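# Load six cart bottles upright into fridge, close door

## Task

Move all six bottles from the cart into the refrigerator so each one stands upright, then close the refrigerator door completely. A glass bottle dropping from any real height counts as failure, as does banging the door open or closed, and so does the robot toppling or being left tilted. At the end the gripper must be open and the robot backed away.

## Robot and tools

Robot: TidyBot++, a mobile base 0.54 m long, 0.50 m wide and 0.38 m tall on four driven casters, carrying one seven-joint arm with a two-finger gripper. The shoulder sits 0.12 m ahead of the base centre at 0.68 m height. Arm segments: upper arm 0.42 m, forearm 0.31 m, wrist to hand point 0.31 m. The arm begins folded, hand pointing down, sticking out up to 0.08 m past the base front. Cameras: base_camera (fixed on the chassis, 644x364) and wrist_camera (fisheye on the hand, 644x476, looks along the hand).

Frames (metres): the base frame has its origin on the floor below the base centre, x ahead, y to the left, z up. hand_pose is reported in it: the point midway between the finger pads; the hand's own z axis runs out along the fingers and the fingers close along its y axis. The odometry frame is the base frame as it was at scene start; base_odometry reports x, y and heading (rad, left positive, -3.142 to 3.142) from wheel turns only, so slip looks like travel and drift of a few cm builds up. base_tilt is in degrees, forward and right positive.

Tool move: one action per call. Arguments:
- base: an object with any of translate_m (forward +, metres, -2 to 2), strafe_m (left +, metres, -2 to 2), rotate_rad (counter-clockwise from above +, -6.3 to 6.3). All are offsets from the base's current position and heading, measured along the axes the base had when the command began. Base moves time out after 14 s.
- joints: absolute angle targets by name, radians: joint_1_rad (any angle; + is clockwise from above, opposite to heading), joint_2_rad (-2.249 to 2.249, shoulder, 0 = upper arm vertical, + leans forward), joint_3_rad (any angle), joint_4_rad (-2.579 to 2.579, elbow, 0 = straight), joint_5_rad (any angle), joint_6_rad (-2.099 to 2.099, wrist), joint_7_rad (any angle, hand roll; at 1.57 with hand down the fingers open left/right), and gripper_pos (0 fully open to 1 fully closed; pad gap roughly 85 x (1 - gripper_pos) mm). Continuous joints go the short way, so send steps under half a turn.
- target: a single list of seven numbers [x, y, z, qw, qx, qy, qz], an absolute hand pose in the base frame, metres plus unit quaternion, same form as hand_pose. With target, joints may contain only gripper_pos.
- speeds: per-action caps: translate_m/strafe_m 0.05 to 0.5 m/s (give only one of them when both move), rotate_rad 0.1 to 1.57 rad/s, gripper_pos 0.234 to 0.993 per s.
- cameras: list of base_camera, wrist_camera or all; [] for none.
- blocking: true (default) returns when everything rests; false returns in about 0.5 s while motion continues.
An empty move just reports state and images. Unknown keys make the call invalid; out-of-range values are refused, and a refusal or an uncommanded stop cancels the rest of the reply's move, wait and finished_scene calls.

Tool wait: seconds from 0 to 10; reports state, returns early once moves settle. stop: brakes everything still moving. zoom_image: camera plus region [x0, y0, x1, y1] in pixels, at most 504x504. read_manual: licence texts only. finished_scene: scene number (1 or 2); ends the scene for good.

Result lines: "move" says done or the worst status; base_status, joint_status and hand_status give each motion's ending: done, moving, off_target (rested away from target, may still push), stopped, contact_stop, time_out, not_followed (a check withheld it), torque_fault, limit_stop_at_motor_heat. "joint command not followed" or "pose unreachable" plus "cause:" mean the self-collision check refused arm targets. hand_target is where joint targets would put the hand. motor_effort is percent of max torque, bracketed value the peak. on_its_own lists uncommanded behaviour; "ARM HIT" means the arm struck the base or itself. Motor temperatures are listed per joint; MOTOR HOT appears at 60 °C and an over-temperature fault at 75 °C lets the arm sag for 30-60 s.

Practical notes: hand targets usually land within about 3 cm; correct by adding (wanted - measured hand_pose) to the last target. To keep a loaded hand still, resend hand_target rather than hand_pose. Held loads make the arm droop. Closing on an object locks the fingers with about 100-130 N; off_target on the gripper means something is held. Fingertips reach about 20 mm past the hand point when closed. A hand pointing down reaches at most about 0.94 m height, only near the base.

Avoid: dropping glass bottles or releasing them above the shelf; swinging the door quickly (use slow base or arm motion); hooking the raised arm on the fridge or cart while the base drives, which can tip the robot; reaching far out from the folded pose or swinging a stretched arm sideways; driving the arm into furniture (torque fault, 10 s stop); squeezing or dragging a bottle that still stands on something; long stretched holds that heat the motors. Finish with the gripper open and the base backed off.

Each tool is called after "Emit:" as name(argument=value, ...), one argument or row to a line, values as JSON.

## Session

Emit:
move(
)

Scene clock: 0.00 s.
Motor temperatures (°C): [30 28 24 28 30 38 36]
base_odometry: x=+0.000 y=+0.000 heading=+0.000
base_tilt: forward=-0.1 right=-0.4
base_status: not commanded
joint_positions: joint_1_rad=+0.046 joint_2_rad=-0.374 joint_3_rad=+3.158 joint_4_rad=-2.509 joint_5_rad=+0.000 joint_6_rad=-0.853 joint_7_rad=+1.621 gripper_pos=+0.000
joint_status: not commanded
motor_effort: joint_1_rad=+0 joint_2_rad=-1 joint_3_rad=+0 joint_4_rad=+13 joint_5_rad=+0 joint_6_rad=+1 joint_7_rad=+1
hand_pose: x=+0.2788 y=-0.0078 z=+0.5979 quat_wxyz=(+0.001, +0.997, -0.006, +0.077) (m; base frame)
hand_target: x=+0.2777 y=-0.0077 z=+0.5971 quat_wxyz=(+0.001, +0.997, -0.006, +0.076) (m; base frame)
hand_status: not commanded
pictures: base_camera, wrist_camera

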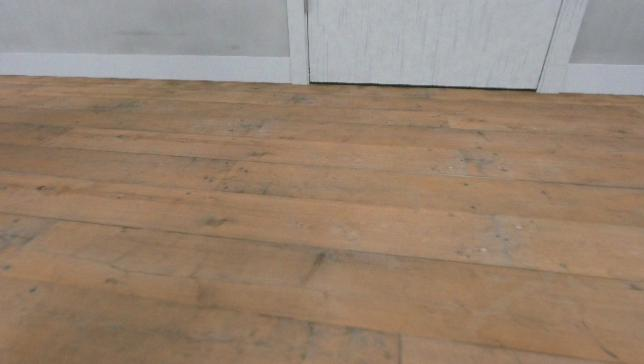

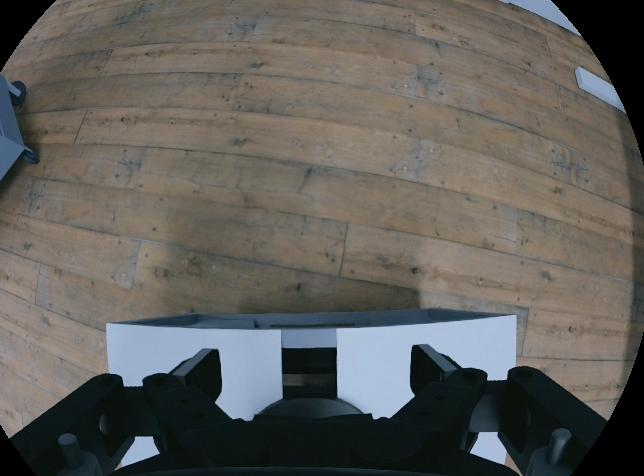

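Emit:
move(
  base={"rotate_rad": 0.9},
  joints={"joint_1_rad": 0.0, "joint_2_rad": 0.046, "joint_3_rad": 3.153, "joint_4_rad": -1.69, "joint_5_rad": 0.042, "joint_6_rad": 0.236, "joint_7_rad": 1.52},
)

Scene clock: 3.20 s.
Motor temperatures (°C): [30 28 24 28 30 38 36]
move: done
base_odometry: x=+0.000 y=+0.000 heading=+0.900
base_tilt: forward=-0.1 right=-0.5
base_status: done
joint_positions: joint_1_rad=+0.007 joint_2_rad=+0.035 joint_3_rad=+3.158 joint_4_rad=-1.722 joint_5_rad=+0.000 joint_6_rad=+0.169 joint_7_rad=+1.582 gripper_pos=+0.000
joint_status: all done
motor_effort: joint_1_rad=+0(2) joint_2_rad=-20(21) joint_3_rad=+1(3) joint_4_rad=+19(20) joint_5_rad=+0(1) joint_6_rad=+9(9) joint_7_rad=+1(2)
hand_pose: x=+0.7540 y=-0.0132 z=+1.0389 quat_wxyz=(+0.012, +0.713, -0.004, +0.701) (m; base frame)
hand_target: x=+0.7591 y=-0.0027 z=+1.0724 quat_wxyz=(-0.003, +0.682, -0.003, +0.732) (m; base frame)
hand_status: not commanded
pictures: base_camera, wrist_camera

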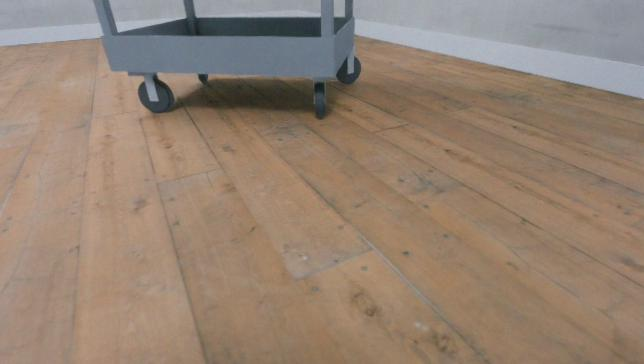

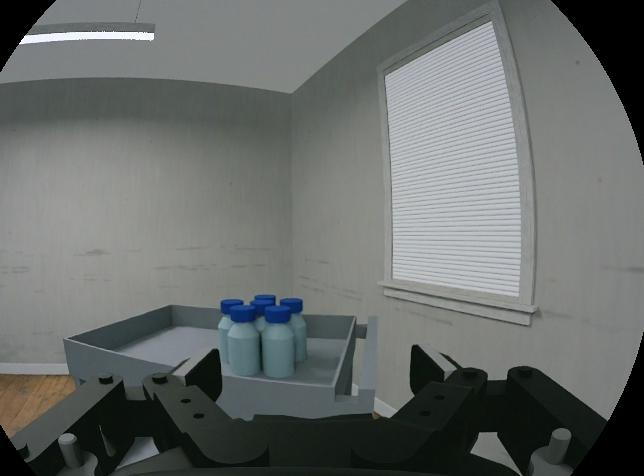

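Emit:
zoom_image(
  camera="wrist_camera",
  region=[60, 270, 400, 420],
)

Scaled by 1.482.

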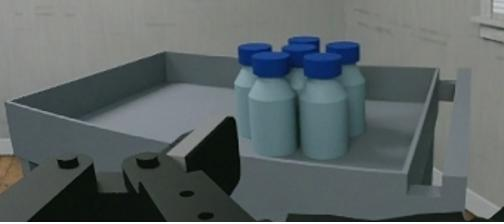

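Emit:
move(
  base={"rotate_rad": -1.9},
)

Scene clock: 6.27 s.
Motor temperatures (°C): [30 28 24 28 30 38 36]
move: done
base_odometry: x=+0.000 y=+0.000 heading=-1.000
base_tilt: forward=-0.1 right=-0.5
base_status: done
joint_positions: joint_1_rad=+0.005 joint_2_rad=+0.052 joint_3_rad=+3.155 joint_4_rad=-1.722 joint_5_rad=+0.001 joint_6_rad=+0.172 joint_7_rad=+1.581 gripper_pos=+0.000
joint_status: not commanded
motor_effort: joint_1_rad=+0(3) joint_2_rad=-21(24) joint_3_rad=+1(4) joint_4_rad=+19(20) joint_5_rad=+0(1) joint_6_rad=+8(9) joint_7_rad=+1(1)
hand_pose: x=+0.7601 y=-0.0107 z=+1.0290 quat_wxyz=(+0.011, +0.718, -0.003, +0.696) (m; base frame)
hand_target: x=+0.7591 y=-0.0027 z=+1.0724 quat_wxyz=(-0.003, +0.682, -0.003, +0.732) (m; base frame)
hand_status: not commanded
pictures: base_camera, wrist_camera

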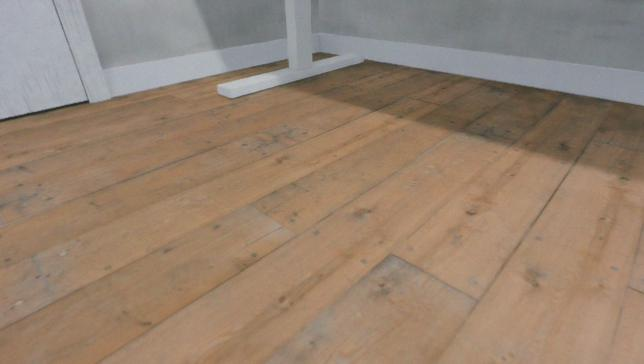

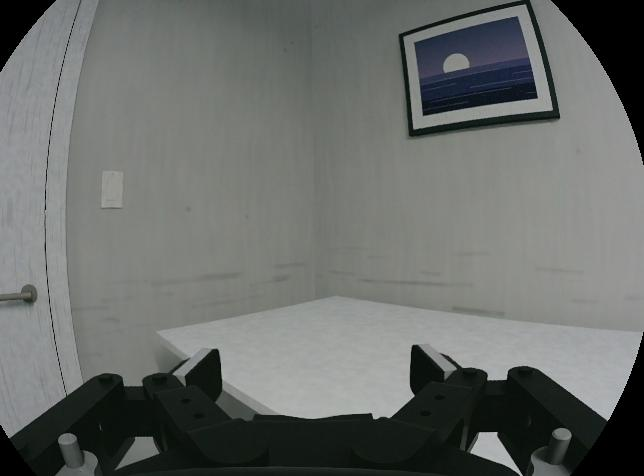

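Emit:
move(
  base={"rotate_rad": -1.7},
)

Scene clock: 13.77 s.
Motor temperatures (°C): [30 28 24 28 30 38 36]
move: done
base_odometry: x=+0.000 y=+0.000 heading=-2.699
base_tilt: forward=-0.1 right=-0.4
base_status: done
joint_positions: joint_1_rad=+0.006 joint_2_rad=+0.053 joint_3_rad=+3.156 joint_4_rad=-1.722 joint_5_rad=+0.001 joint_6_rad=+0.172 joint_7_rad=+1.581 gripper_pos=+0.000
joint_status: not commanded
motor_effort: joint_1_rad=+0(3) joint_2_rad=-21(24) joint_3_rad=+0(3) joint_4_rad=+19(20) joint_5_rad=+0(1) joint_6_rad=+9(9) joint_7_rad=+1(1)
hand_pose: x=+0.7605 y=-0.0114 z=+1.0284 quat_wxyz=(+0.011, +0.718, -0.003, +0.696) (m; base frame)
hand_target: x=+0.7591 y=-0.0027 z=+1.0724 quat_wxyz=(-0.003, +0.682, -0.003, +0.732) (m; base frame)
hand_status: not commanded
pictures: base_camera, wrist_camera

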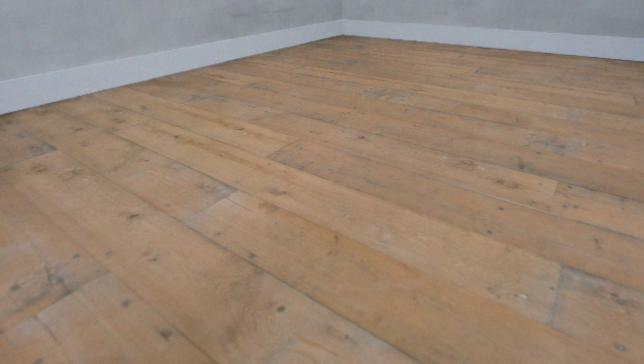

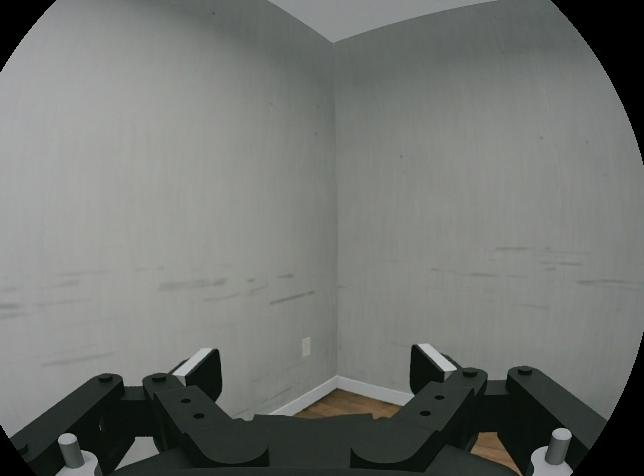

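Emit:
move(
  base={"rotate_rad": -1.3},
)

Scene clock: 16.33 s.
Motor temperatures (°C): [30 28 24 28 30 38 36]
move: done
base_odometry: x=+0.000 y=+0.000 heading=+2.284
base_tilt: forward=-0.1 right=-0.4
base_status: done
joint_positions: joint_1_rad=+0.007 joint_2_rad=+0.053 joint_3_rad=+3.158 joint_4_rad=-1.721 joint_5_rad=+0.001 joint_6_rad=+0.173 joint_7_rad=+1.581 gripper_pos=+0.000
joint_status: not commanded
motor_effort: joint_1_rad=+0(3) joint_2_rad=-21(24) joint_3_rad=+1(3) joint_4_rad=+19(20) joint_5_rad=+0(1) joint_6_rad=+9(9) joint_7_rad=+1(1)
hand_pose: x=+0.7605 y=-0.0132 z=+1.0284 quat_wxyz=(+0.012, +0.718, -0.004, +0.696) (m; base frame)
hand_target: x=+0.7591 y=-0.0027 z=+1.0724 quat_wxyz=(-0.003, +0.682, -0.003, +0.732) (m; base frame)
hand_status: not commanded
pictures: base_camera, wrist_camera

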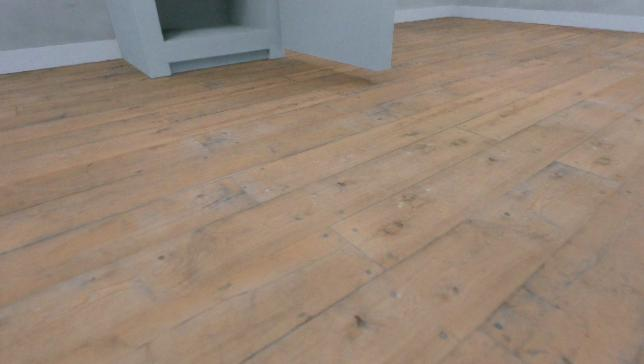

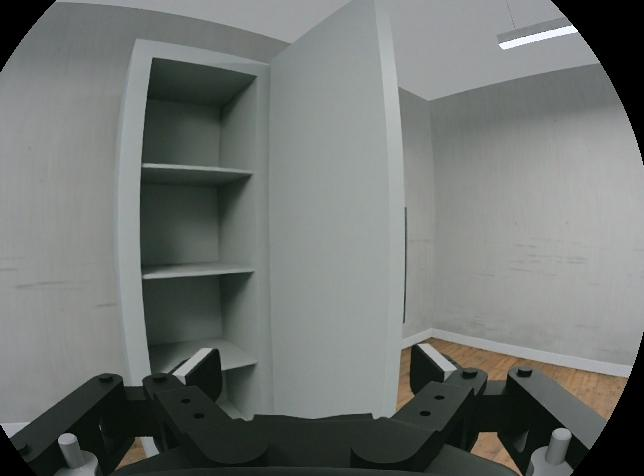

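Emit:
move(
  base={"translate_m": 0.383, "strafe_m": -0.398, "rotate_rad": -1.524},
  speeds={"rotate_rad": 1.4},
  joints={"joint_1_rad": 0.0, "joint_2_rad": 0.046, "joint_3_rad": 3.153, "joint_4_rad": -1.65, "joint_5_rad": 0.042, "joint_6_rad": 0.19, "joint_7_rad": 1.52},
)

Scene clock: 22.43 s.
Motor temperatures (°C): [30 28 24 28 30 38 36]
move: done
base_odometry: x=+0.050 y=+0.550 heading=+0.760
base_tilt: forward=+0.0 right=-0.5
base_status: done
joint_positions: joint_1_rad=-0.001 joint_2_rad=+0.055 joint_3_rad=+3.152 joint_4_rad=-1.678 joint_5_rad=+0.001 joint_6_rad=+0.173 joint_7_rad=+1.581 gripper_pos=+0.000
joint_status: all done
motor_effort: joint_1_rad=+0(3) joint_2_rad=-21(24) joint_3_rad=+0(4) joint_4_rad=+20(20) joint_5_rad=+0(1) joint_6_rad=+8(10) joint_7_rad=+1(2)
hand_pose: x=+0.7638 y=-0.0045 z=+1.0540 quat_wxyz=(+0.008, +0.704, +0.001, +0.711) (m; base frame)
hand_target: x=+0.7610 y=-0.0033 z=+1.0829 quat_wxyz=(-0.002, +0.684, -0.004, +0.730) (m; base frame)
hand_status: not commanded
pictures: base_camera, wrist_camera

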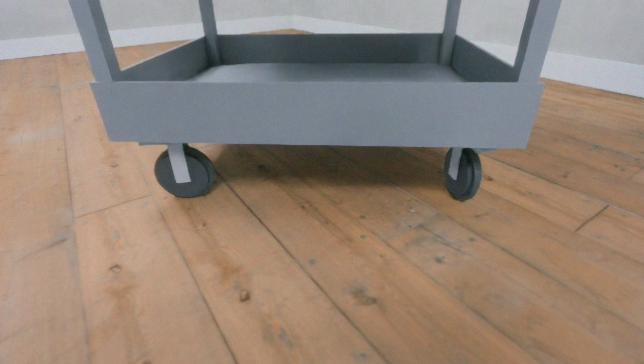

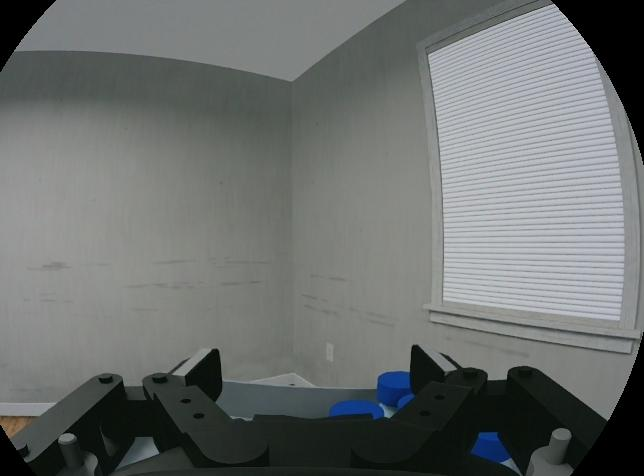

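Emit:
move(
)

Scene clock: 24.17 s.
Motor temperatures (°C): [30 28 24 28 30 38 36]
base_odometry: x=+0.050 y=+0.550 heading=+0.760
base_tilt: forward=+0.0 right=-0.5
base_status: done
joint_positions: joint_1_rad=-0.001 joint_2_rad=+0.055 joint_3_rad=+3.152 joint_4_rad=-1.678 joint_5_rad=+0.001 joint_6_rad=+0.173 joint_7_rad=+1.581 gripper_pos=+0.000
joint_status: all done
motor_effort: joint_1_rad=+0(3) joint_2_rad=-20(24) joint_3_rad=+1(4) joint_4_rad=+19(20) joint_5_rad=+0(1) joint_6_rad=+9(10) joint_7_rad=+1(2)
hand_pose: x=+0.7638 y=-0.0045 z=+1.0540 quat_wxyz=(+0.007, +0.704, +0.001, +0.711) (m; base frame)
hand_target: x=+0.7610 y=-0.0033 z=+1.0829 quat_wxyz=(-0.002, +0.684, -0.004, +0.730) (m; base frame)
hand_status: not commanded
pictures: base_camera, wrist_camera

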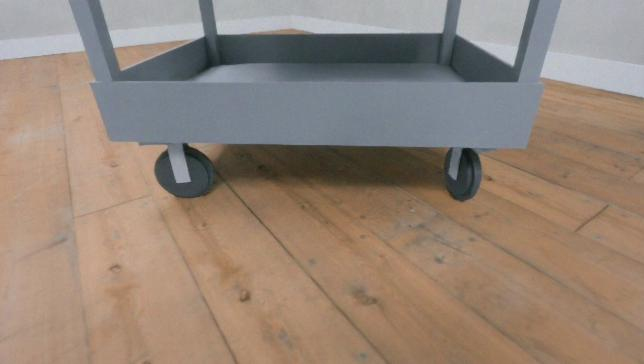

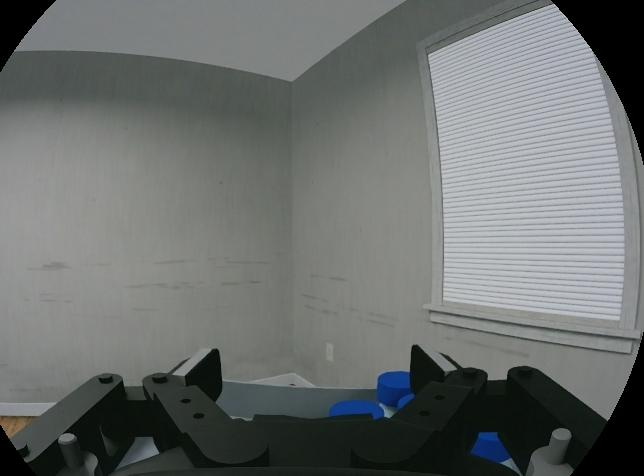

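Emit:
move(
  base={"translate_m": -0.22},
  cameras=["wrist_camera"],
)

Emit:
zoom_image(
  camera="wrist_camera",
  region=[210, 280, 560, 476],
)

Scene clock: 26.00 s.
Motor temperatures (°C): [30 28 24 28 30 38 36]
move: done
base_odometry: x=-0.110 y=+0.399 heading=+0.759
base_tilt: forward=-0.1 right=-0.5
base_status: done
joint_positions: joint_1_rad=-0.001 joint_2_rad=+0.047 joint_3_rad=+3.152 joint_4_rad=-1.677 joint_5_rad=+0.001 joint_6_rad=+0.173 joint_7_rad=+1.581 gripper_pos=+0.000
joint_status: not commanded
motor_effort: joint_1_rad=+0(3) joint_2_rad=-21(25) joint_3_rad=+1(2) joint_4_rad=+20(20) joint_5_rad=+0(0) joint_6_rad=+8(9) joint_7_rad=+1(1)
hand_pose: x=+0.7607 y=-0.0046 z=+1.0602 quat_wxyz=(+0.008, +0.700, +0.001, +0.714) (m; base frame)
hand_target: x=+0.7610 y=-0.0033 z=+1.0829 quat_wxyz=(-0.002, +0.684, -0.004, +0.730) (m; base frame)
hand_status: not commanded
pictures: wrist_camera

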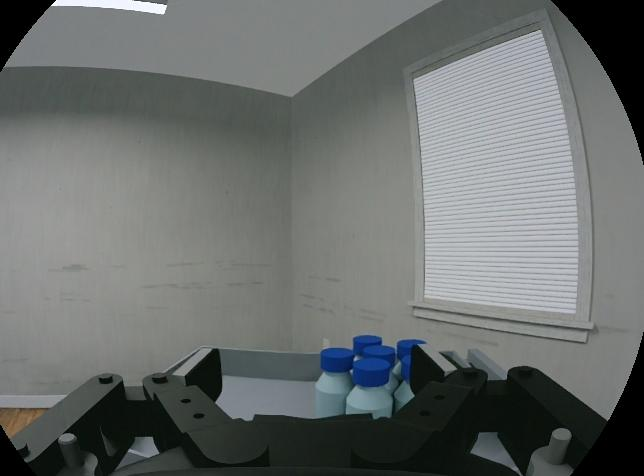

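Scaled by 1.440.

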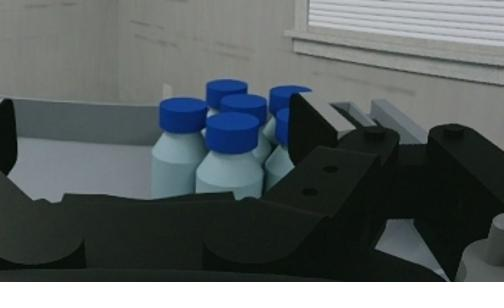

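Emit:
move(
  base={"strafe_m": -0.11},
  cameras=["wrist_camera"],
)

Emit:
zoom_image(
  camera="wrist_camera",
  region=[210, 320, 430, 440],
)

Scene clock: 29.93 s.
Motor temperatures (°C): [30 28 24 28 30 38 36]
move: done
base_odometry: x=-0.034 y=+0.319 heading=+0.759
base_tilt: forward=-0.1 right=-0.4
base_status: done
joint_positions: joint_1_rad=+0.006 joint_2_rad=+0.047 joint_3_rad=+3.155 joint_4_rad=-1.677 joint_5_rad=+0.001 joint_6_rad=+0.173 joint_7_rad=+1.581 gripper_pos=+0.000
joint_status: not commanded
motor_effort: joint_1_rad=-1(3) joint_2_rad=-20(22) joint_3_rad=+0(3) joint_4_rad=+19(20) joint_5_rad=+0(0) joint_6_rad=+9(9) joint_7_rad=+1(1)
hand_pose: x=+0.7607 y=-0.0109 z=+1.0601 quat_wxyz=(+0.011, +0.700, -0.003, +0.714) (m; base frame)
hand_target: x=+0.7610 y=-0.0033 z=+1.0829 quat_wxyz=(-0.002, +0.684, -0.004, +0.730) (m; base frame)
hand_status: not commanded
pictures: wrist_camera

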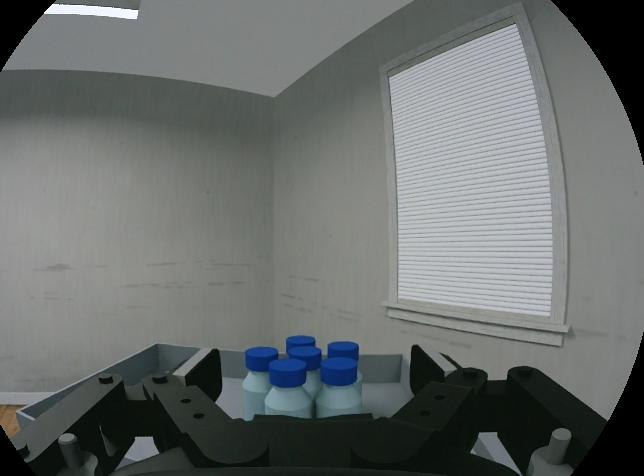

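Scaled by 2.291.

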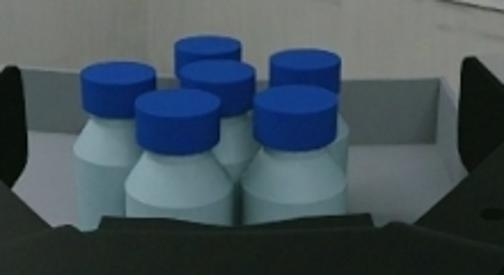

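Emit:
move(
  base={"translate_m": 0.22, "strafe_m": -0.043},
  speeds={"translate_m": 0.25},
  joints={"joint_1_rad": 0.0, "joint_2_rad": 0.143, "joint_3_rad": 3.153, "joint_4_rad": -2.0, "joint_5_rad": 0.042, "joint_6_rad": 0.595, "joint_7_rad": 1.52, "gripper_pos": 0.15},
  cameras=["wrist_camera"],
)

Emit:
zoom_image(
  camera="wrist_camera",
  region=[180, 260, 460, 440],
)

Scene clock: 34.67 s.
Motor temperatures (°C): [30 28 24 28 30 38 36]
move: done
base_odometry: x=+0.156 y=+0.439 heading=+0.759
base_tilt: forward=-0.1 right=-0.5
base_status: done
joint_positions: joint_1_rad=+0.006 joint_2_rad=+0.153 joint_3_rad=+3.155 joint_4_rad=-1.963 joint_5_rad=+0.001 joint_6_rad=+0.528 joint_7_rad=+1.581 gripper_pos=+0.152
joint_status: all done
motor_effort: joint_1_rad=+0(1) joint_2_rad=-22(26) joint_3_rad=+1(2) joint_4_rad=+17(21) joint_5_rad=+0(1) joint_6_rad=+9(10) joint_7_rad=+1(2)
hand_pose: x=+0.7632 y=-0.0104 z=+0.9293 quat_wxyz=(+0.011, +0.713, -0.002, +0.701) (m; base frame)
hand_target: x=+0.7546 y=+0.0019 z=+0.9350 quat_wxyz=(-0.009, +0.699, -0.001, +0.715) (m; base frame)
hand_status: not commanded
pictures: wrist_camera

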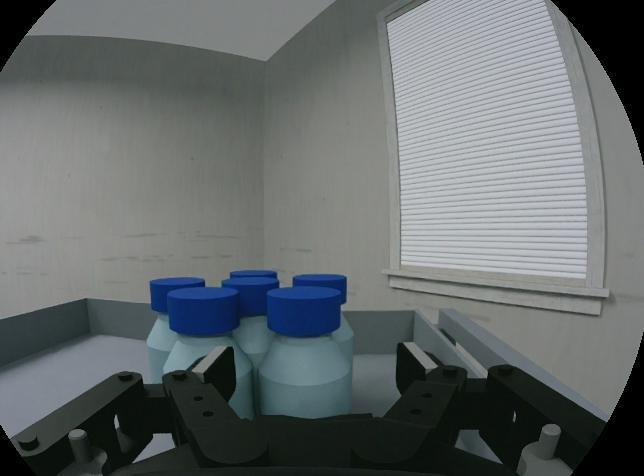

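Scaled by 1.800.

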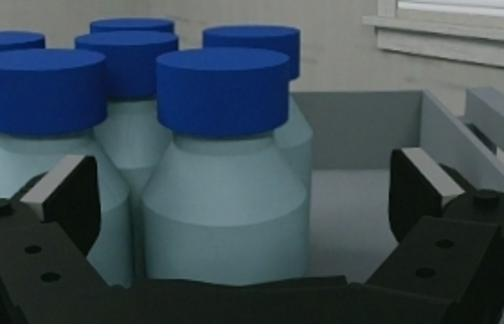

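Emit:
move(
  base={"translate_m": 0.065, "strafe_m": 0.006},
  speeds={"translate_m": 0.1},
  cameras=["wrist_camera"],
)

Emit:
zoom_image(
  camera="wrist_camera",
  region=[120, 240, 460, 440],
)

Scene clock: 36.83 s.
Motor temperatures (°C): [30 28 24 28 30 38 36]
move: done
base_odometry: x=+0.199 y=+0.488 heading=+0.759
base_tilt: forward=-0.1 right=-0.4
base_status: done
joint_positions: joint_1_rad=+0.006 joint_2_rad=+0.153 joint_3_rad=+3.155 joint_4_rad=-1.965 joint_5_rad=+0.001 joint_6_rad=+0.531 joint_7_rad=+1.581 gripper_pos=+0.152
joint_status: not commanded
motor_effort: joint_1_rad=+0(2) joint_2_rad=-22(26) joint_3_rad=+0(1) joint_4_rad=+17(18) joint_5_rad=+0(0) joint_6_rad=+9(9) joint_7_rad=+1(1)
hand_pose: x=+0.7630 y=-0.0104 z=+0.9292 quat_wxyz=(+0.011, +0.713, -0.002, +0.701) (m; base frame)
hand_target: x=+0.7546 y=+0.0019 z=+0.9350 quat_wxyz=(-0.009, +0.699, -0.001, +0.715) (m; base frame)
hand_status: not commanded
pictures: wrist_camera

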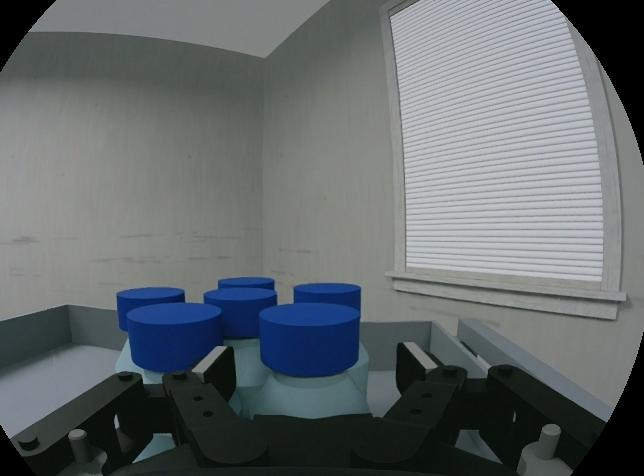

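Scaled by 1.482.

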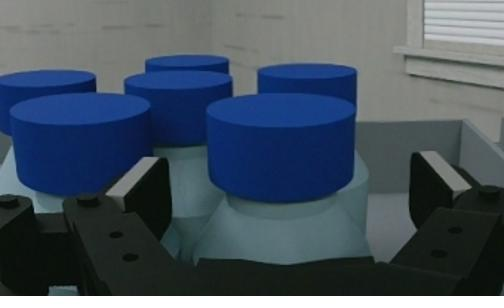

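Emit:
move(
  base={"translate_m": 0.042, "strafe_m": 0.001},
  speeds={"translate_m": 0.06},
  cameras=["wrist_camera"],
)

Emit:
zoom_image(
  camera="wrist_camera",
  region=[60, 240, 460, 460],
)

Scene clock: 38.90 s.
Motor temperatures (°C): [30 28 24 28 30 38 36]
move: done
base_odometry: x=+0.229 y=+0.518 heading=+0.759
base_tilt: forward=-0.1 right=-0.5
base_status: done
joint_positions: joint_1_rad=+0.006 joint_2_rad=+0.153 joint_3_rad=+3.155 joint_4_rad=-1.965 joint_5_rad=+0.001 joint_6_rad=+0.532 joint_7_rad=+1.581 gripper_pos=+0.152
joint_status: not commanded
motor_effort: joint_1_rad=-1(2) joint_2_rad=-22(25) joint_3_rad=+0(2) joint_4_rad=+18(18) joint_5_rad=+1(1) joint_6_rad=+9(9) joint_7_rad=+1(1)
hand_pose: x=+0.7630 y=-0.0104 z=+0.9293 quat_wxyz=(+0.011, +0.712, -0.002, +0.702) (m; base frame)
hand_target: x=+0.7546 y=+0.0019 z=+0.9350 quat_wxyz=(-0.009, +0.699, -0.001, +0.715) (m; base frame)
hand_status: not commanded
pictures: wrist_camera

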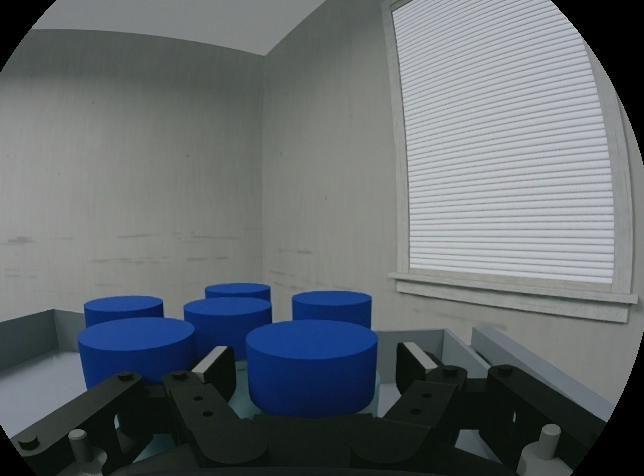

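Scaled by 1.260.

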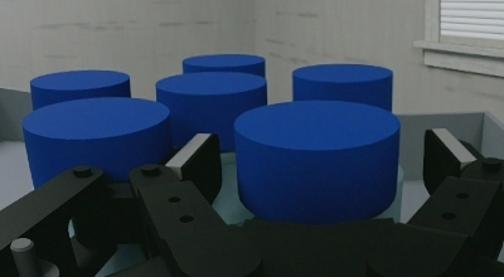

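Emit:
move(
  base={"translate_m": 0.006},
  speeds={"translate_m": 0.05},
  cameras=[],
)

Emit:
move(
  joints={"gripper_pos": 0.27},
  speeds={"gripper_pos": 0.234},
  cameras=["wrist_camera"],
)

Emit:
zoom_image(
  camera="wrist_camera",
  region=[60, 240, 460, 460],
)

Scene clock: 40.03 s.
Motor temperatures (°C): [30 28 24 28 30 38 36]
move: done
base_odometry: x=+0.233 y=+0.522 heading=+0.759
base_tilt: forward=-0.1 right=-0.5
base_status: done
joint_positions: joint_1_rad=+0.006 joint_2_rad=+0.153 joint_3_rad=+3.155 joint_4_rad=-1.965 joint_5_rad=+0.001 joint_6_rad=+0.533 joint_7_rad=+1.581 gripper_pos=+0.152
joint_status: not commanded
motor_effort: joint_1_rad=-1(2) joint_2_rad=-22(25) joint_3_rad=+0(1) joint_4_rad=+17(19) joint_5_rad=+0(1) joint_6_rad=+9(9) joint_7_rad=+1(1)
hand_pose: x=+0.7630 y=-0.0104 z=+0.9294 quat_wxyz=(+0.011, +0.712, -0.002, +0.702) (m; base frame)
hand_target: x=+0.7546 y=+0.0019 z=+0.9350 quat_wxyz=(-0.009, +0.699, -0.001, +0.715) (m; base frame)
hand_status: not commanded
pictures: none
No camera images: "cameras" was empty.

Scene clock: 40.87 s.
Motor temperatures (°C): [30 28 24 28 30 38 36]
move: done
base_odometry: x=+0.233 y=+0.522 heading=+0.759
base_tilt: forward=-0.1 right=-0.5
base_status: not commanded
joint_positions: joint_1_rad=+0.006 joint_2_rad=+0.153 joint_3_rad=+3.155 joint_4_rad=-1.965 joint_5_rad=+0.001 joint_6_rad=+0.533 joint_7_rad=+1.581 gripper_pos=+0.271
joint_status: all done
motor_effort: joint_1_rad=-1(1) joint_2_rad=-22(23) joint_3_rad=+0(1) joint_4_rad=+18(18) joint_5_rad=+0(0) joint_6_rad=+9(9) joint_7_rad=+1(1)
hand_pose: x=+0.7630 y=-0.0104 z=+0.9294 quat_wxyz=(+0.011, +0.712, -0.002, +0.702) (m; base frame)
hand_target: x=+0.7546 y=+0.0019 z=+0.9350 quat_wxyz=(-0.009, +0.699, -0.001, +0.715) (m; base frame)
hand_status: not commanded
pictures: wrist_camera

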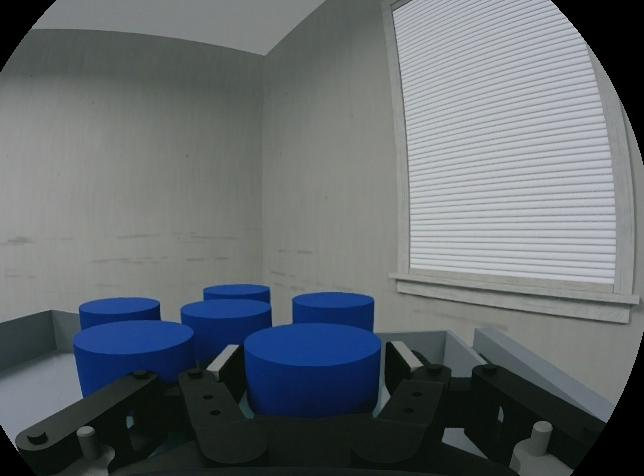

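Scaled by 1.260.

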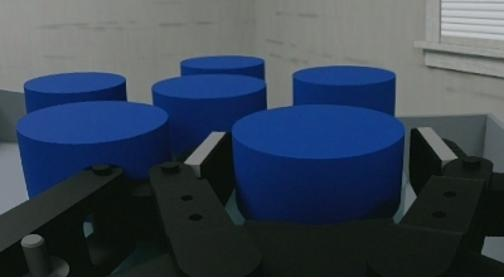

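Emit:
move(
  joints={"gripper_pos": 0.365},
  speeds={"gripper_pos": 0.234},
  cameras=[],
)

Emit:
move(
  joints={"gripper_pos": 0.425},
  speeds={"gripper_pos": 0.234},
  cameras=[],
)

Emit:
move(
  joints={"joint_2_rad": 0.0, "joint_4_rad": -1.8, "joint_6_rad": 0.36},
  cameras=["wrist_camera"],
)

Scene clock: 42.03 s.
Motor temperatures (°C): [30 28 24 28 30 38 36]
move: done
base_odometry: x=+0.233 y=+0.522 heading=+0.759
base_tilt: forward=-0.1 right=-0.4
base_status: not commanded
joint_positions: joint_1_rad=+0.006 joint_2_rad=+0.153 joint_3_rad=+3.155 joint_4_rad=-1.965 joint_5_rad=+0.001 joint_6_rad=+0.533 joint_7_rad=+1.581 gripper_pos=+0.363
joint_status: all done
motor_effort: joint_1_rad=-1(1) joint_2_rad=-21(22) joint_3_rad=+0(1) joint_4_rad=+18(18) joint_5_rad=+0(1) joint_6_rad=+9(9) joint_7_rad=+1(1)
hand_pose: x=+0.7630 y=-0.0104 z=+0.9294 quat_wxyz=(+0.011, +0.712, -0.002, +0.702) (m; base frame)
hand_target: x=+0.7546 y=+0.0019 z=+0.9350 quat_wxyz=(-0.009, +0.699, -0.001, +0.715) (m; base frame)
hand_status: not commanded
pictures: none
No camera images: "cameras" was empty.

Scene clock: 42.60 s.
Motor temperatures (°C): [30 28 24 28 30 38 36]
move: done
base_odometry: x=+0.233 y=+0.522 heading=+0.759
base_tilt: forward=-0.1 right=-0.5
base_status: not commanded
joint_positions: joint_1_rad=+0.005 joint_2_rad=+0.153 joint_3_rad=+3.155 joint_4_rad=-1.965 joint_5_rad=+0.003 joint_6_rad=+0.534 joint_7_rad=+1.581 gripper_pos=+0.410
joint_status: all done
motor_effort: joint_1_rad=+0(1) joint_2_rad=-21(23) joint_3_rad=+0(2) joint_4_rad=+18(19) joint_5_rad=+0(0) joint_6_rad=+8(9) joint_7_rad=+1(1)
hand_pose: x=+0.7629 y=-0.0096 z=+0.9295 quat_wxyz=(+0.011, +0.712, -0.001, +0.702) (m; base frame)
hand_target: x=+0.7546 y=+0.0019 z=+0.9350 quat_wxyz=(-0.009, +0.699, -0.001, +0.715) (m; base frame)
hand_status: not commanded
pictures: none
No camera images: "cameras" was empty.

Scene clock: 44.13 s.
Motor temperatures (°C): [30 28 24 28 30 38 36]
move: done
base_odometry: x=+0.233 y=+0.522 heading=+0.759
base_tilt: forward=-0.1 right=-0.4
base_status: not commanded
joint_positions: joint_1_rad=+0.005 joint_2_rad=+0.045 joint_3_rad=+3.155 joint_4_rad=-1.851 joint_5_rad=+0.003 joint_6_rad=+0.378 joint_7_rad=+1.581 gripper_pos=+0.416
joint_status: all done
motor_effort: joint_1_rad=+0(1) joint_2_rad=-24(29) joint_3_rad=+0(1) joint_4_rad=+23(24) joint_5_rad=+0(0) joint_6_rad=+13(14) joint_7_rad=+1(1)
hand_pose: x=+0.7469 y=-0.0098 z=+1.0180 quat_wxyz=(+0.011, +0.688, -0.002, +0.725) (m; base frame)
hand_target: x=+0.7339 y=-0.0011 z=+1.0716 quat_wxyz=(-0.005, +0.659, -0.002, +0.752) (m; base frame)
hand_status: not commanded
pictures: wrist_camera

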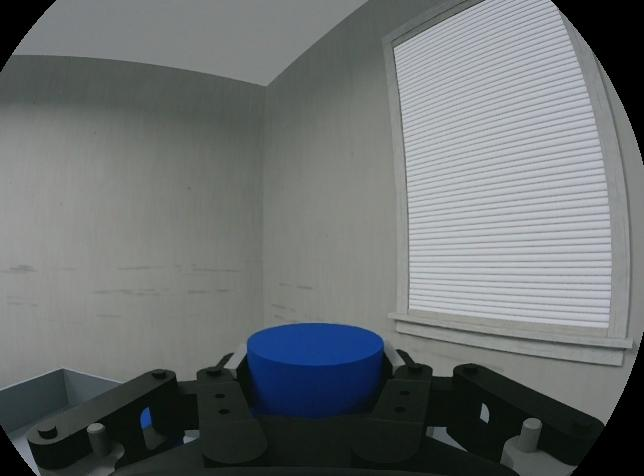

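Emit:
move(
  base={"translate_m": -0.13},
  joints={"joint_2_rad": -0.04, "joint_4_rad": -1.36, "joint_6_rad": -0.14},
  cameras=["wrist_camera"],
)

Emit:
move(
  base={"translate_m": -0.02, "strafe_m": 0.25, "rotate_rad": 2.19},
  speeds={"rotate_rad": 1.35},
)

Scene clock: 47.70 s.
Motor temperatures (°C): [30 28 24 28 30 38 36]
move: done
base_odometry: x=+0.138 y=+0.432 heading=+0.759
base_tilt: forward=-0.1 right=-0.5
base_status: done
joint_positions: joint_1_rad=+0.005 joint_2_rad=+0.004 joint_3_rad=+3.155 joint_4_rad=-1.418 joint_5_rad=+0.003 joint_6_rad=-0.117 joint_7_rad=+1.580 gripper_pos=+0.416
joint_status: all done
motor_effort: joint_1_rad=+0(3) joint_2_rad=-24(30) joint_3_rad=+0(2) joint_4_rad=+24(26) joint_5_rad=+0(1) joint_6_rad=+13(14) joint_7_rad=+1(1)
hand_pose: x=+0.7426 y=-0.0099 z=+1.1595 quat_wxyz=(+0.011, +0.695, -0.002, +0.719) (m; base frame)
hand_target: x=+0.7162 y=-0.0075 z=+1.2147 quat_wxyz=(+0.003, +0.667, -0.009, +0.745) (m; base frame)
hand_status: not commanded
pictures: wrist_camera

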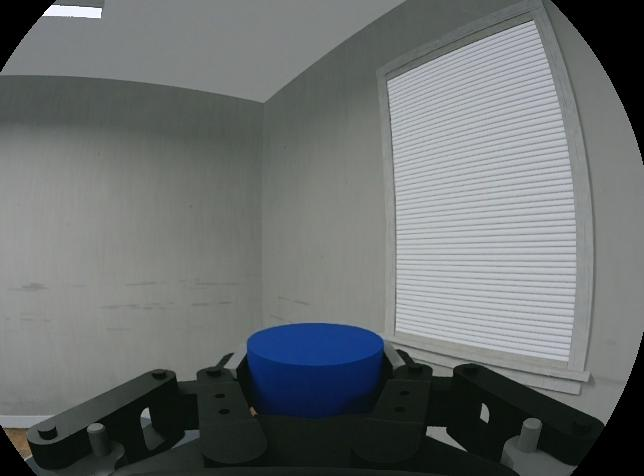

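Scene clock: 50.80 s.
Motor temperatures (°C): [30 28 24 28 30 38 36]
move: done
base_odometry: x=-0.048 y=+0.600 heading=+2.949
base_tilt: forward=-0.1 right=-0.4
base_status: done
joint_positions: joint_1_rad=-0.003 joint_2_rad=+0.004 joint_3_rad=+3.154 joint_4_rad=-1.418 joint_5_rad=+0.004 joint_6_rad=-0.120 joint_7_rad=+1.580 gripper_pos=+0.416
joint_status: not commanded
motor_effort: joint_1_rad=+0(6) joint_2_rad=-23(27) joint_3_rad=+1(5) joint_4_rad=+24(25) joint_5_rad=+0(1) joint_6_rad=+13(13) joint_7_rad=+1(1)
hand_pose: x=+0.7428 y=-0.0044 z=+1.1584 quat_wxyz=(+0.008, +0.697, +0.001, +0.717) (m; base frame)
hand_target: x=+0.7162 y=-0.0075 z=+1.2147 quat_wxyz=(+0.003, +0.667, -0.009, +0.745) (m; base frame)
hand_status: not commanded
pictures: base_camera, wrist_camera

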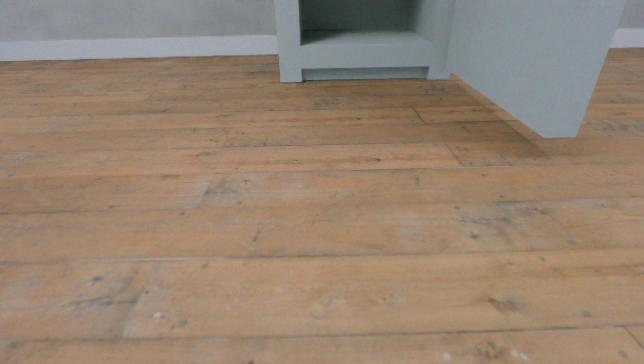

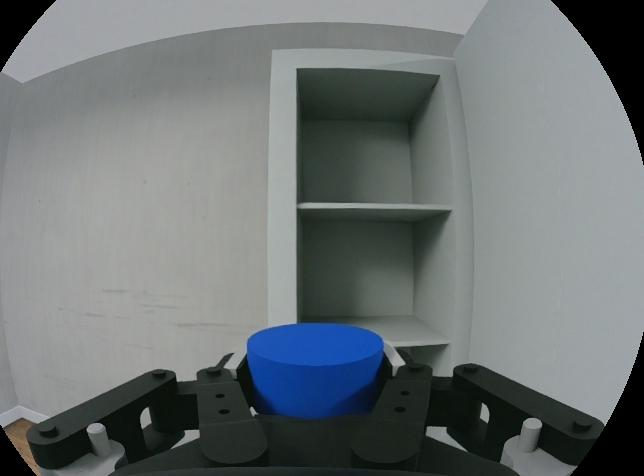

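Emit:
move(
  base={"translate_m": 0.6, "strafe_m": -0.19, "rotate_rad": 0.006},
)

Emit:
zoom_image(
  camera="wrist_camera",
  region=[180, 120, 480, 400],
)

Scene clock: 57.93 s.
Motor temperatures (°C): [30 28 24 28 30 38 36]
move: done
base_odometry: x=-0.601 y=+0.902 heading=+2.955
base_tilt: forward=-0.1 right=-0.4
base_status: done
joint_positions: joint_1_rad=-0.003 joint_2_rad=+0.002 joint_3_rad=+3.154 joint_4_rad=-1.417 joint_5_rad=+0.004 joint_6_rad=-0.124 joint_7_rad=+1.580 gripper_pos=+0.416
joint_status: not commanded
motor_effort: joint_1_rad=+0(3) joint_2_rad=-23(27) joint_3_rad=+0(4) joint_4_rad=+24(25) joint_5_rad=+0(1) joint_6_rad=+13(13) joint_7_rad=+1(1)
hand_pose: x=+0.7421 y=-0.0044 z=+1.1583 quat_wxyz=(+0.008, +0.697, +0.001, +0.717) (m; base frame)
hand_target: x=+0.7162 y=-0.0075 z=+1.2147 quat_wxyz=(+0.003, +0.667, -0.009, +0.745) (m; base frame)
hand_status: not commanded
pictures: base_camera, wrist_camera

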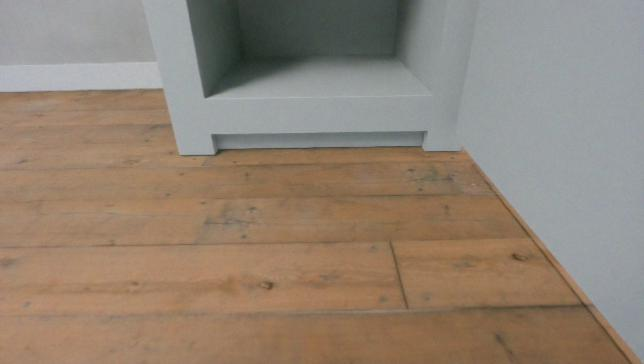

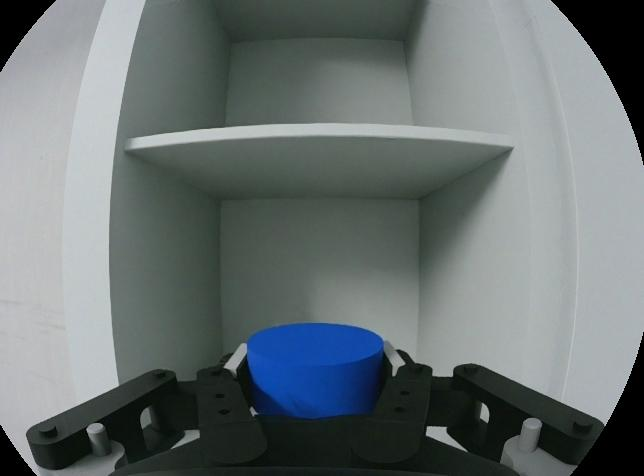

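Scaled by 1.680.

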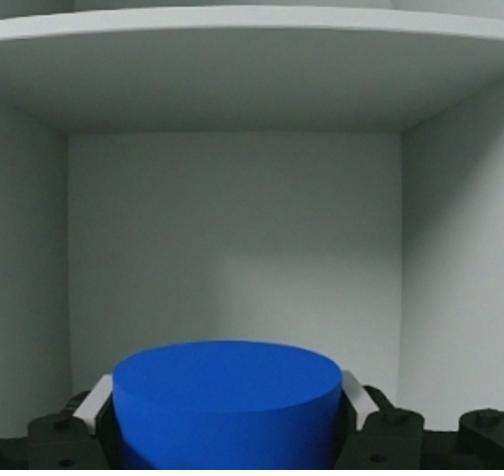

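Emit:
move(
  base={"translate_m": 0.495, "strafe_m": -0.012},
  speeds={"translate_m": 0.22},
  joints={"joint_2_rad": 0.028, "joint_4_rad": -1.56, "joint_6_rad": 0.095},
  cameras=["wrist_camera"],
)

Scene clock: 62.20 s.
Motor temperatures (°C): [30 28 24 28 30 38 36]
move: done
base_odometry: x=-1.085 y=+1.005 heading=+2.955
base_tilt: forward=-0.1 right=-0.4
base_status: done
joint_positions: joint_1_rad=-0.003 joint_2_rad=+0.065 joint_3_rad=+3.154 joint_4_rad=-1.551 joint_5_rad=+0.004 joint_6_rad=+0.001 joint_7_rad=+1.580 gripper_pos=+0.416
joint_status: all done
motor_effort: joint_1_rad=+0(2) joint_2_rad=-26(29) joint_3_rad=+1(2) joint_4_rad=+24(26) joint_5_rad=+0(0) joint_6_rad=+13(14) joint_7_rad=+1(1)
hand_pose: x=+0.7714 y=-0.0042 z=+1.0739 quat_wxyz=(+0.008, +0.722, +0.002, +0.691) (m; base frame)
hand_target: x=+0.7556 y=-0.0045 z=+1.1211 quat_wxyz=(+0.000, +0.679, -0.005, +0.734) (m; base frame)
hand_status: not commanded
pictures: wrist_camera

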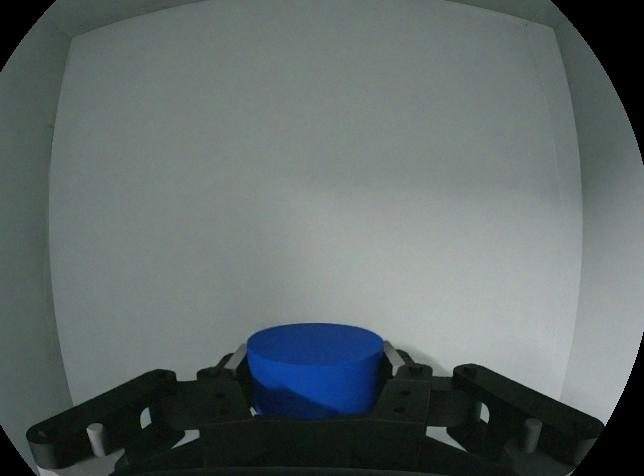

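Emit:
move(
  joints={"joint_2_rad": 0.028, "joint_4_rad": -1.60, "joint_6_rad": 0.175},
  cameras=[],
)

Emit:
move(
  joints={"joint_2_rad": 0.032, "joint_4_rad": -1.625, "joint_6_rad": 0.20},
  cameras=[],
)

Emit:
move(
  joints={"joint_2_rad": 0.036, "joint_4_rad": -1.645, "joint_6_rad": 0.215},
  cameras=["wrist_camera"],
)

Scene clock: 63.43 s.
Motor temperatures (°C): [30 28 24 28 30 38 36]
move: done
base_odometry: x=-1.085 y=+1.005 heading=+2.955
base_tilt: forward=-0.1 right=-0.4
base_status: not commanded
joint_positions: joint_1_rad=-0.003 joint_2_rad=+0.065 joint_3_rad=+3.154 joint_4_rad=-1.585 joint_5_rad=+0.004 joint_6_rad=+0.082 joint_7_rad=+1.580 gripper_pos=+0.416
joint_status: all done
motor_effort: joint_1_rad=+0(1) joint_2_rad=-25(27) joint_3_rad=+1(1) joint_4_rad=+24(24) joint_5_rad=+0(0) joint_6_rad=+12(13) joint_7_rad=+1(1)
hand_pose: x=+0.7710 y=-0.0041 z=+1.0774 quat_wxyz=(+0.008, +0.706, +0.002, +0.708) (m; base frame)
hand_target: x=+0.7539 y=-0.0035 z=+1.1210 quat_wxyz=(-0.002, +0.664, -0.004, +0.747) (m; base frame)
hand_status: not commanded
pictures: none
No camera images: "cameras" was empty.

Scene clock: 64.07 s.
Motor temperatures (°C): [30 28 24 28 30 38 36]
move: done
base_odometry: x=-1.085 y=+1.005 heading=+2.955
base_tilt: forward=-0.1 right=-0.5
base_status: not commanded
joint_positions: joint_1_rad=-0.003 joint_2_rad=+0.065 joint_3_rad=+3.154 joint_4_rad=-1.609 joint_5_rad=+0.004 joint_6_rad=+0.107 joint_7_rad=+1.580 gripper_pos=+0.416
joint_status: all done
motor_effort: joint_1_rad=+0(1) joint_2_rad=-26(27) joint_3_rad=+0(1) joint_4_rad=+24(25) joint_5_rad=+0(0) joint_6_rad=+13(13) joint_7_rad=+1(1)
hand_pose: x=+0.7704 y=-0.0041 z=+1.0705 quat_wxyz=(+0.008, +0.706, +0.002, +0.708) (m; base frame)
hand_target: x=+0.7551 y=-0.0031 z=+1.1106 quat_wxyz=(-0.002, +0.666, -0.004, +0.746) (m; base frame)
hand_status: not commanded
pictures: none
No camera images: "cameras" was empty.

Scene clock: 64.63 s.
Motor temperatures (°C): [30 28 24 28 30 38 36]
move: done
base_odometry: x=-1.085 y=+1.005 heading=+2.955
base_tilt: forward=+0.0 right=-0.4
base_status: not commanded
joint_positions: joint_1_rad=-0.003 joint_2_rad=+0.065 joint_3_rad=+3.154 joint_4_rad=-1.624 joint_5_rad=+0.004 joint_6_rad=+0.126 joint_7_rad=+1.580 gripper_pos=+0.416
joint_status: all done
motor_effort: joint_1_rad=+0(1) joint_2_rad=-25(27) joint_3_rad=+1(1) joint_4_rad=+23(24) joint_5_rad=+0(0) joint_6_rad=+12(13) joint_7_rad=+1(1)
hand_pose: x=+0.7698 y=-0.0041 z=+1.0670 quat_wxyz=(+0.008, +0.704, +0.002, +0.710) (m; base frame)
hand_target: x=+0.7563 y=-0.0030 z=+1.1002 quat_wxyz=(-0.002, +0.669, -0.004, +0.743) (m; base frame)
hand_status: not commanded
pictures: wrist_camera

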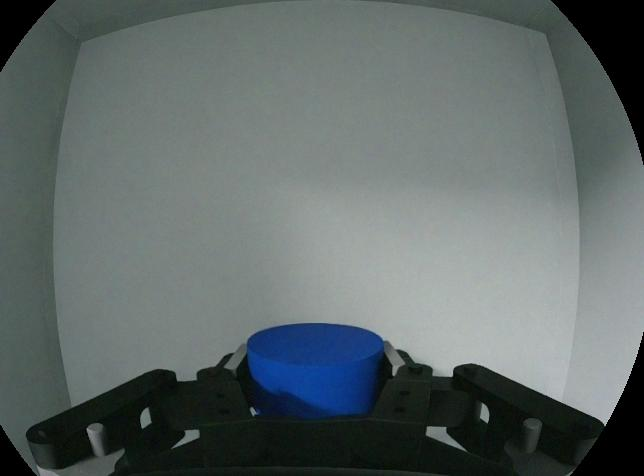

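Emit:
move(
  joints={"joint_2_rad": 0.041, "joint_4_rad": -1.665, "joint_6_rad": 0.23},
  cameras=[],
)

Emit:
move(
  joints={"joint_2_rad": 0.045, "joint_4_rad": -1.68, "joint_6_rad": 0.247},
  cameras=["wrist_camera"],
)

Scene clock: 65.73 s.
Motor temperatures (°C): [30 28 24 28 30 38 36]
move: done
base_odometry: x=-1.085 y=+1.005 heading=+2.955
base_tilt: forward=-0.1 right=-0.4
base_status: not commanded
joint_positions: joint_1_rad=-0.003 joint_2_rad=+0.065 joint_3_rad=+3.154 joint_4_rad=-1.636 joint_5_rad=+0.004 joint_6_rad=+0.150 joint_7_rad=+1.580 gripper_pos=+0.416
joint_status: all done
motor_effort: joint_1_rad=-1(1) joint_2_rad=-24(25) joint_3_rad=+0(1) joint_4_rad=+22(24) joint_5_rad=+0(0) joint_6_rad=+11(12) joint_7_rad=+1(1)
hand_pose: x=+0.7693 y=-0.0040 z=+1.0670 quat_wxyz=(+0.008, +0.700, +0.002, +0.714) (m; base frame)
hand_target: x=+0.7578 y=-0.0028 z=+1.0892 quat_wxyz=(-0.003, +0.673, -0.003, +0.740) (m; base frame)
hand_status: not commanded
pictures: none
No camera images: "cameras" was empty.

Scene clock: 66.30 s.
Motor temperatures (°C): [30 28 24 28 30 38 36]
move: done
base_odometry: x=-1.085 y=+1.005 heading=+2.955
base_tilt: forward=+0.0 right=-0.5
base_status: not commanded
joint_positions: joint_1_rad=-0.003 joint_2_rad=+0.065 joint_3_rad=+3.154 joint_4_rad=-1.648 joint_5_rad=+0.004 joint_6_rad=+0.173 joint_7_rad=+1.580 gripper_pos=+0.416
joint_status: all done
motor_effort: joint_1_rad=-1(1) joint_2_rad=-23(24) joint_3_rad=+0(1) joint_4_rad=+22(22) joint_5_rad=+0(0) joint_6_rad=+10(11) joint_7_rad=+1(1)
hand_pose: x=+0.7687 y=-0.0040 z=+1.0672 quat_wxyz=(+0.008, +0.696, +0.002, +0.718) (m; base frame)
hand_target: x=+0.7586 y=-0.0025 z=+1.0826 quat_wxyz=(-0.003, +0.674, -0.003, +0.739) (m; base frame)
hand_status: not commanded
pictures: wrist_camera

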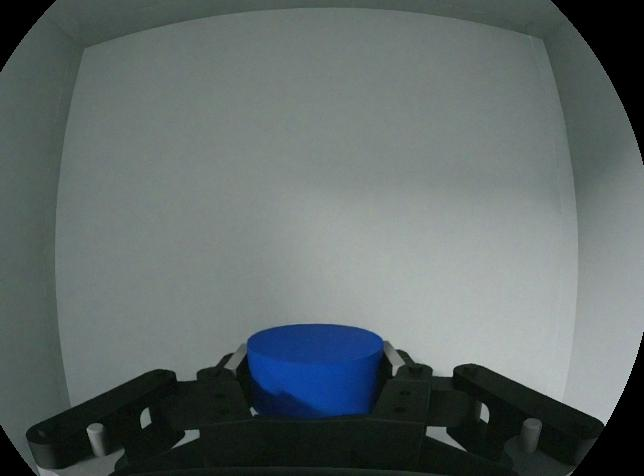

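Emit:
move(
  joints={"joint_2_rad": 0.05, "joint_4_rad": -1.70, "joint_6_rad": 0.225},
  cameras=["wrist_camera"],
)

Scene clock: 67.27 s.
Motor temperatures (°C): [30 28 24 28 30 38 36]
move: done
base_odometry: x=-1.085 y=+1.005 heading=+2.955
base_tilt: forward=-0.1 right=-0.5
base_status: not commanded
joint_positions: joint_1_rad=-0.003 joint_2_rad=+0.063 joint_3_rad=+3.154 joint_4_rad=-1.650 joint_5_rad=+0.004 joint_6_rad=+0.174 joint_7_rad=+1.580 gripper_pos=+0.416
joint_status: all done
motor_effort: joint_1_rad=-1(1) joint_2_rad=-21(23) joint_3_rad=-1(1) joint_4_rad=+18(22) joint_5_rad=+0(0) joint_6_rad=+7(10) joint_7_rad=+1(1)
hand_pose: x=+0.7680 y=-0.0040 z=+1.0670 quat_wxyz=(+0.008, +0.696, +0.002, +0.718) (m; base frame)
hand_target: x=+0.7605 y=-0.0028 z=+1.0602 quat_wxyz=(-0.002, +0.691, -0.004, +0.723) (m; base frame)
hand_status: not commanded
pictures: wrist_camera

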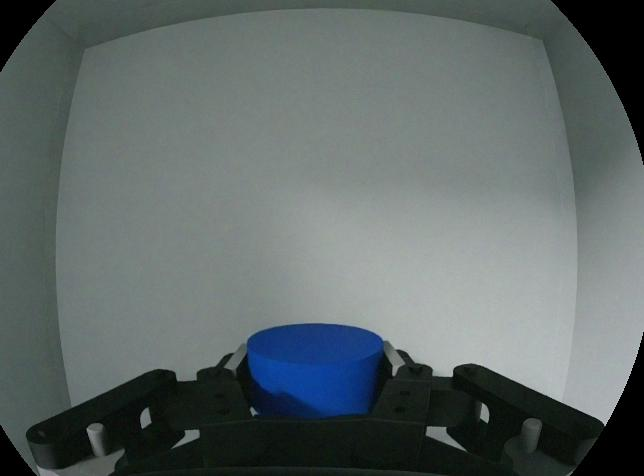

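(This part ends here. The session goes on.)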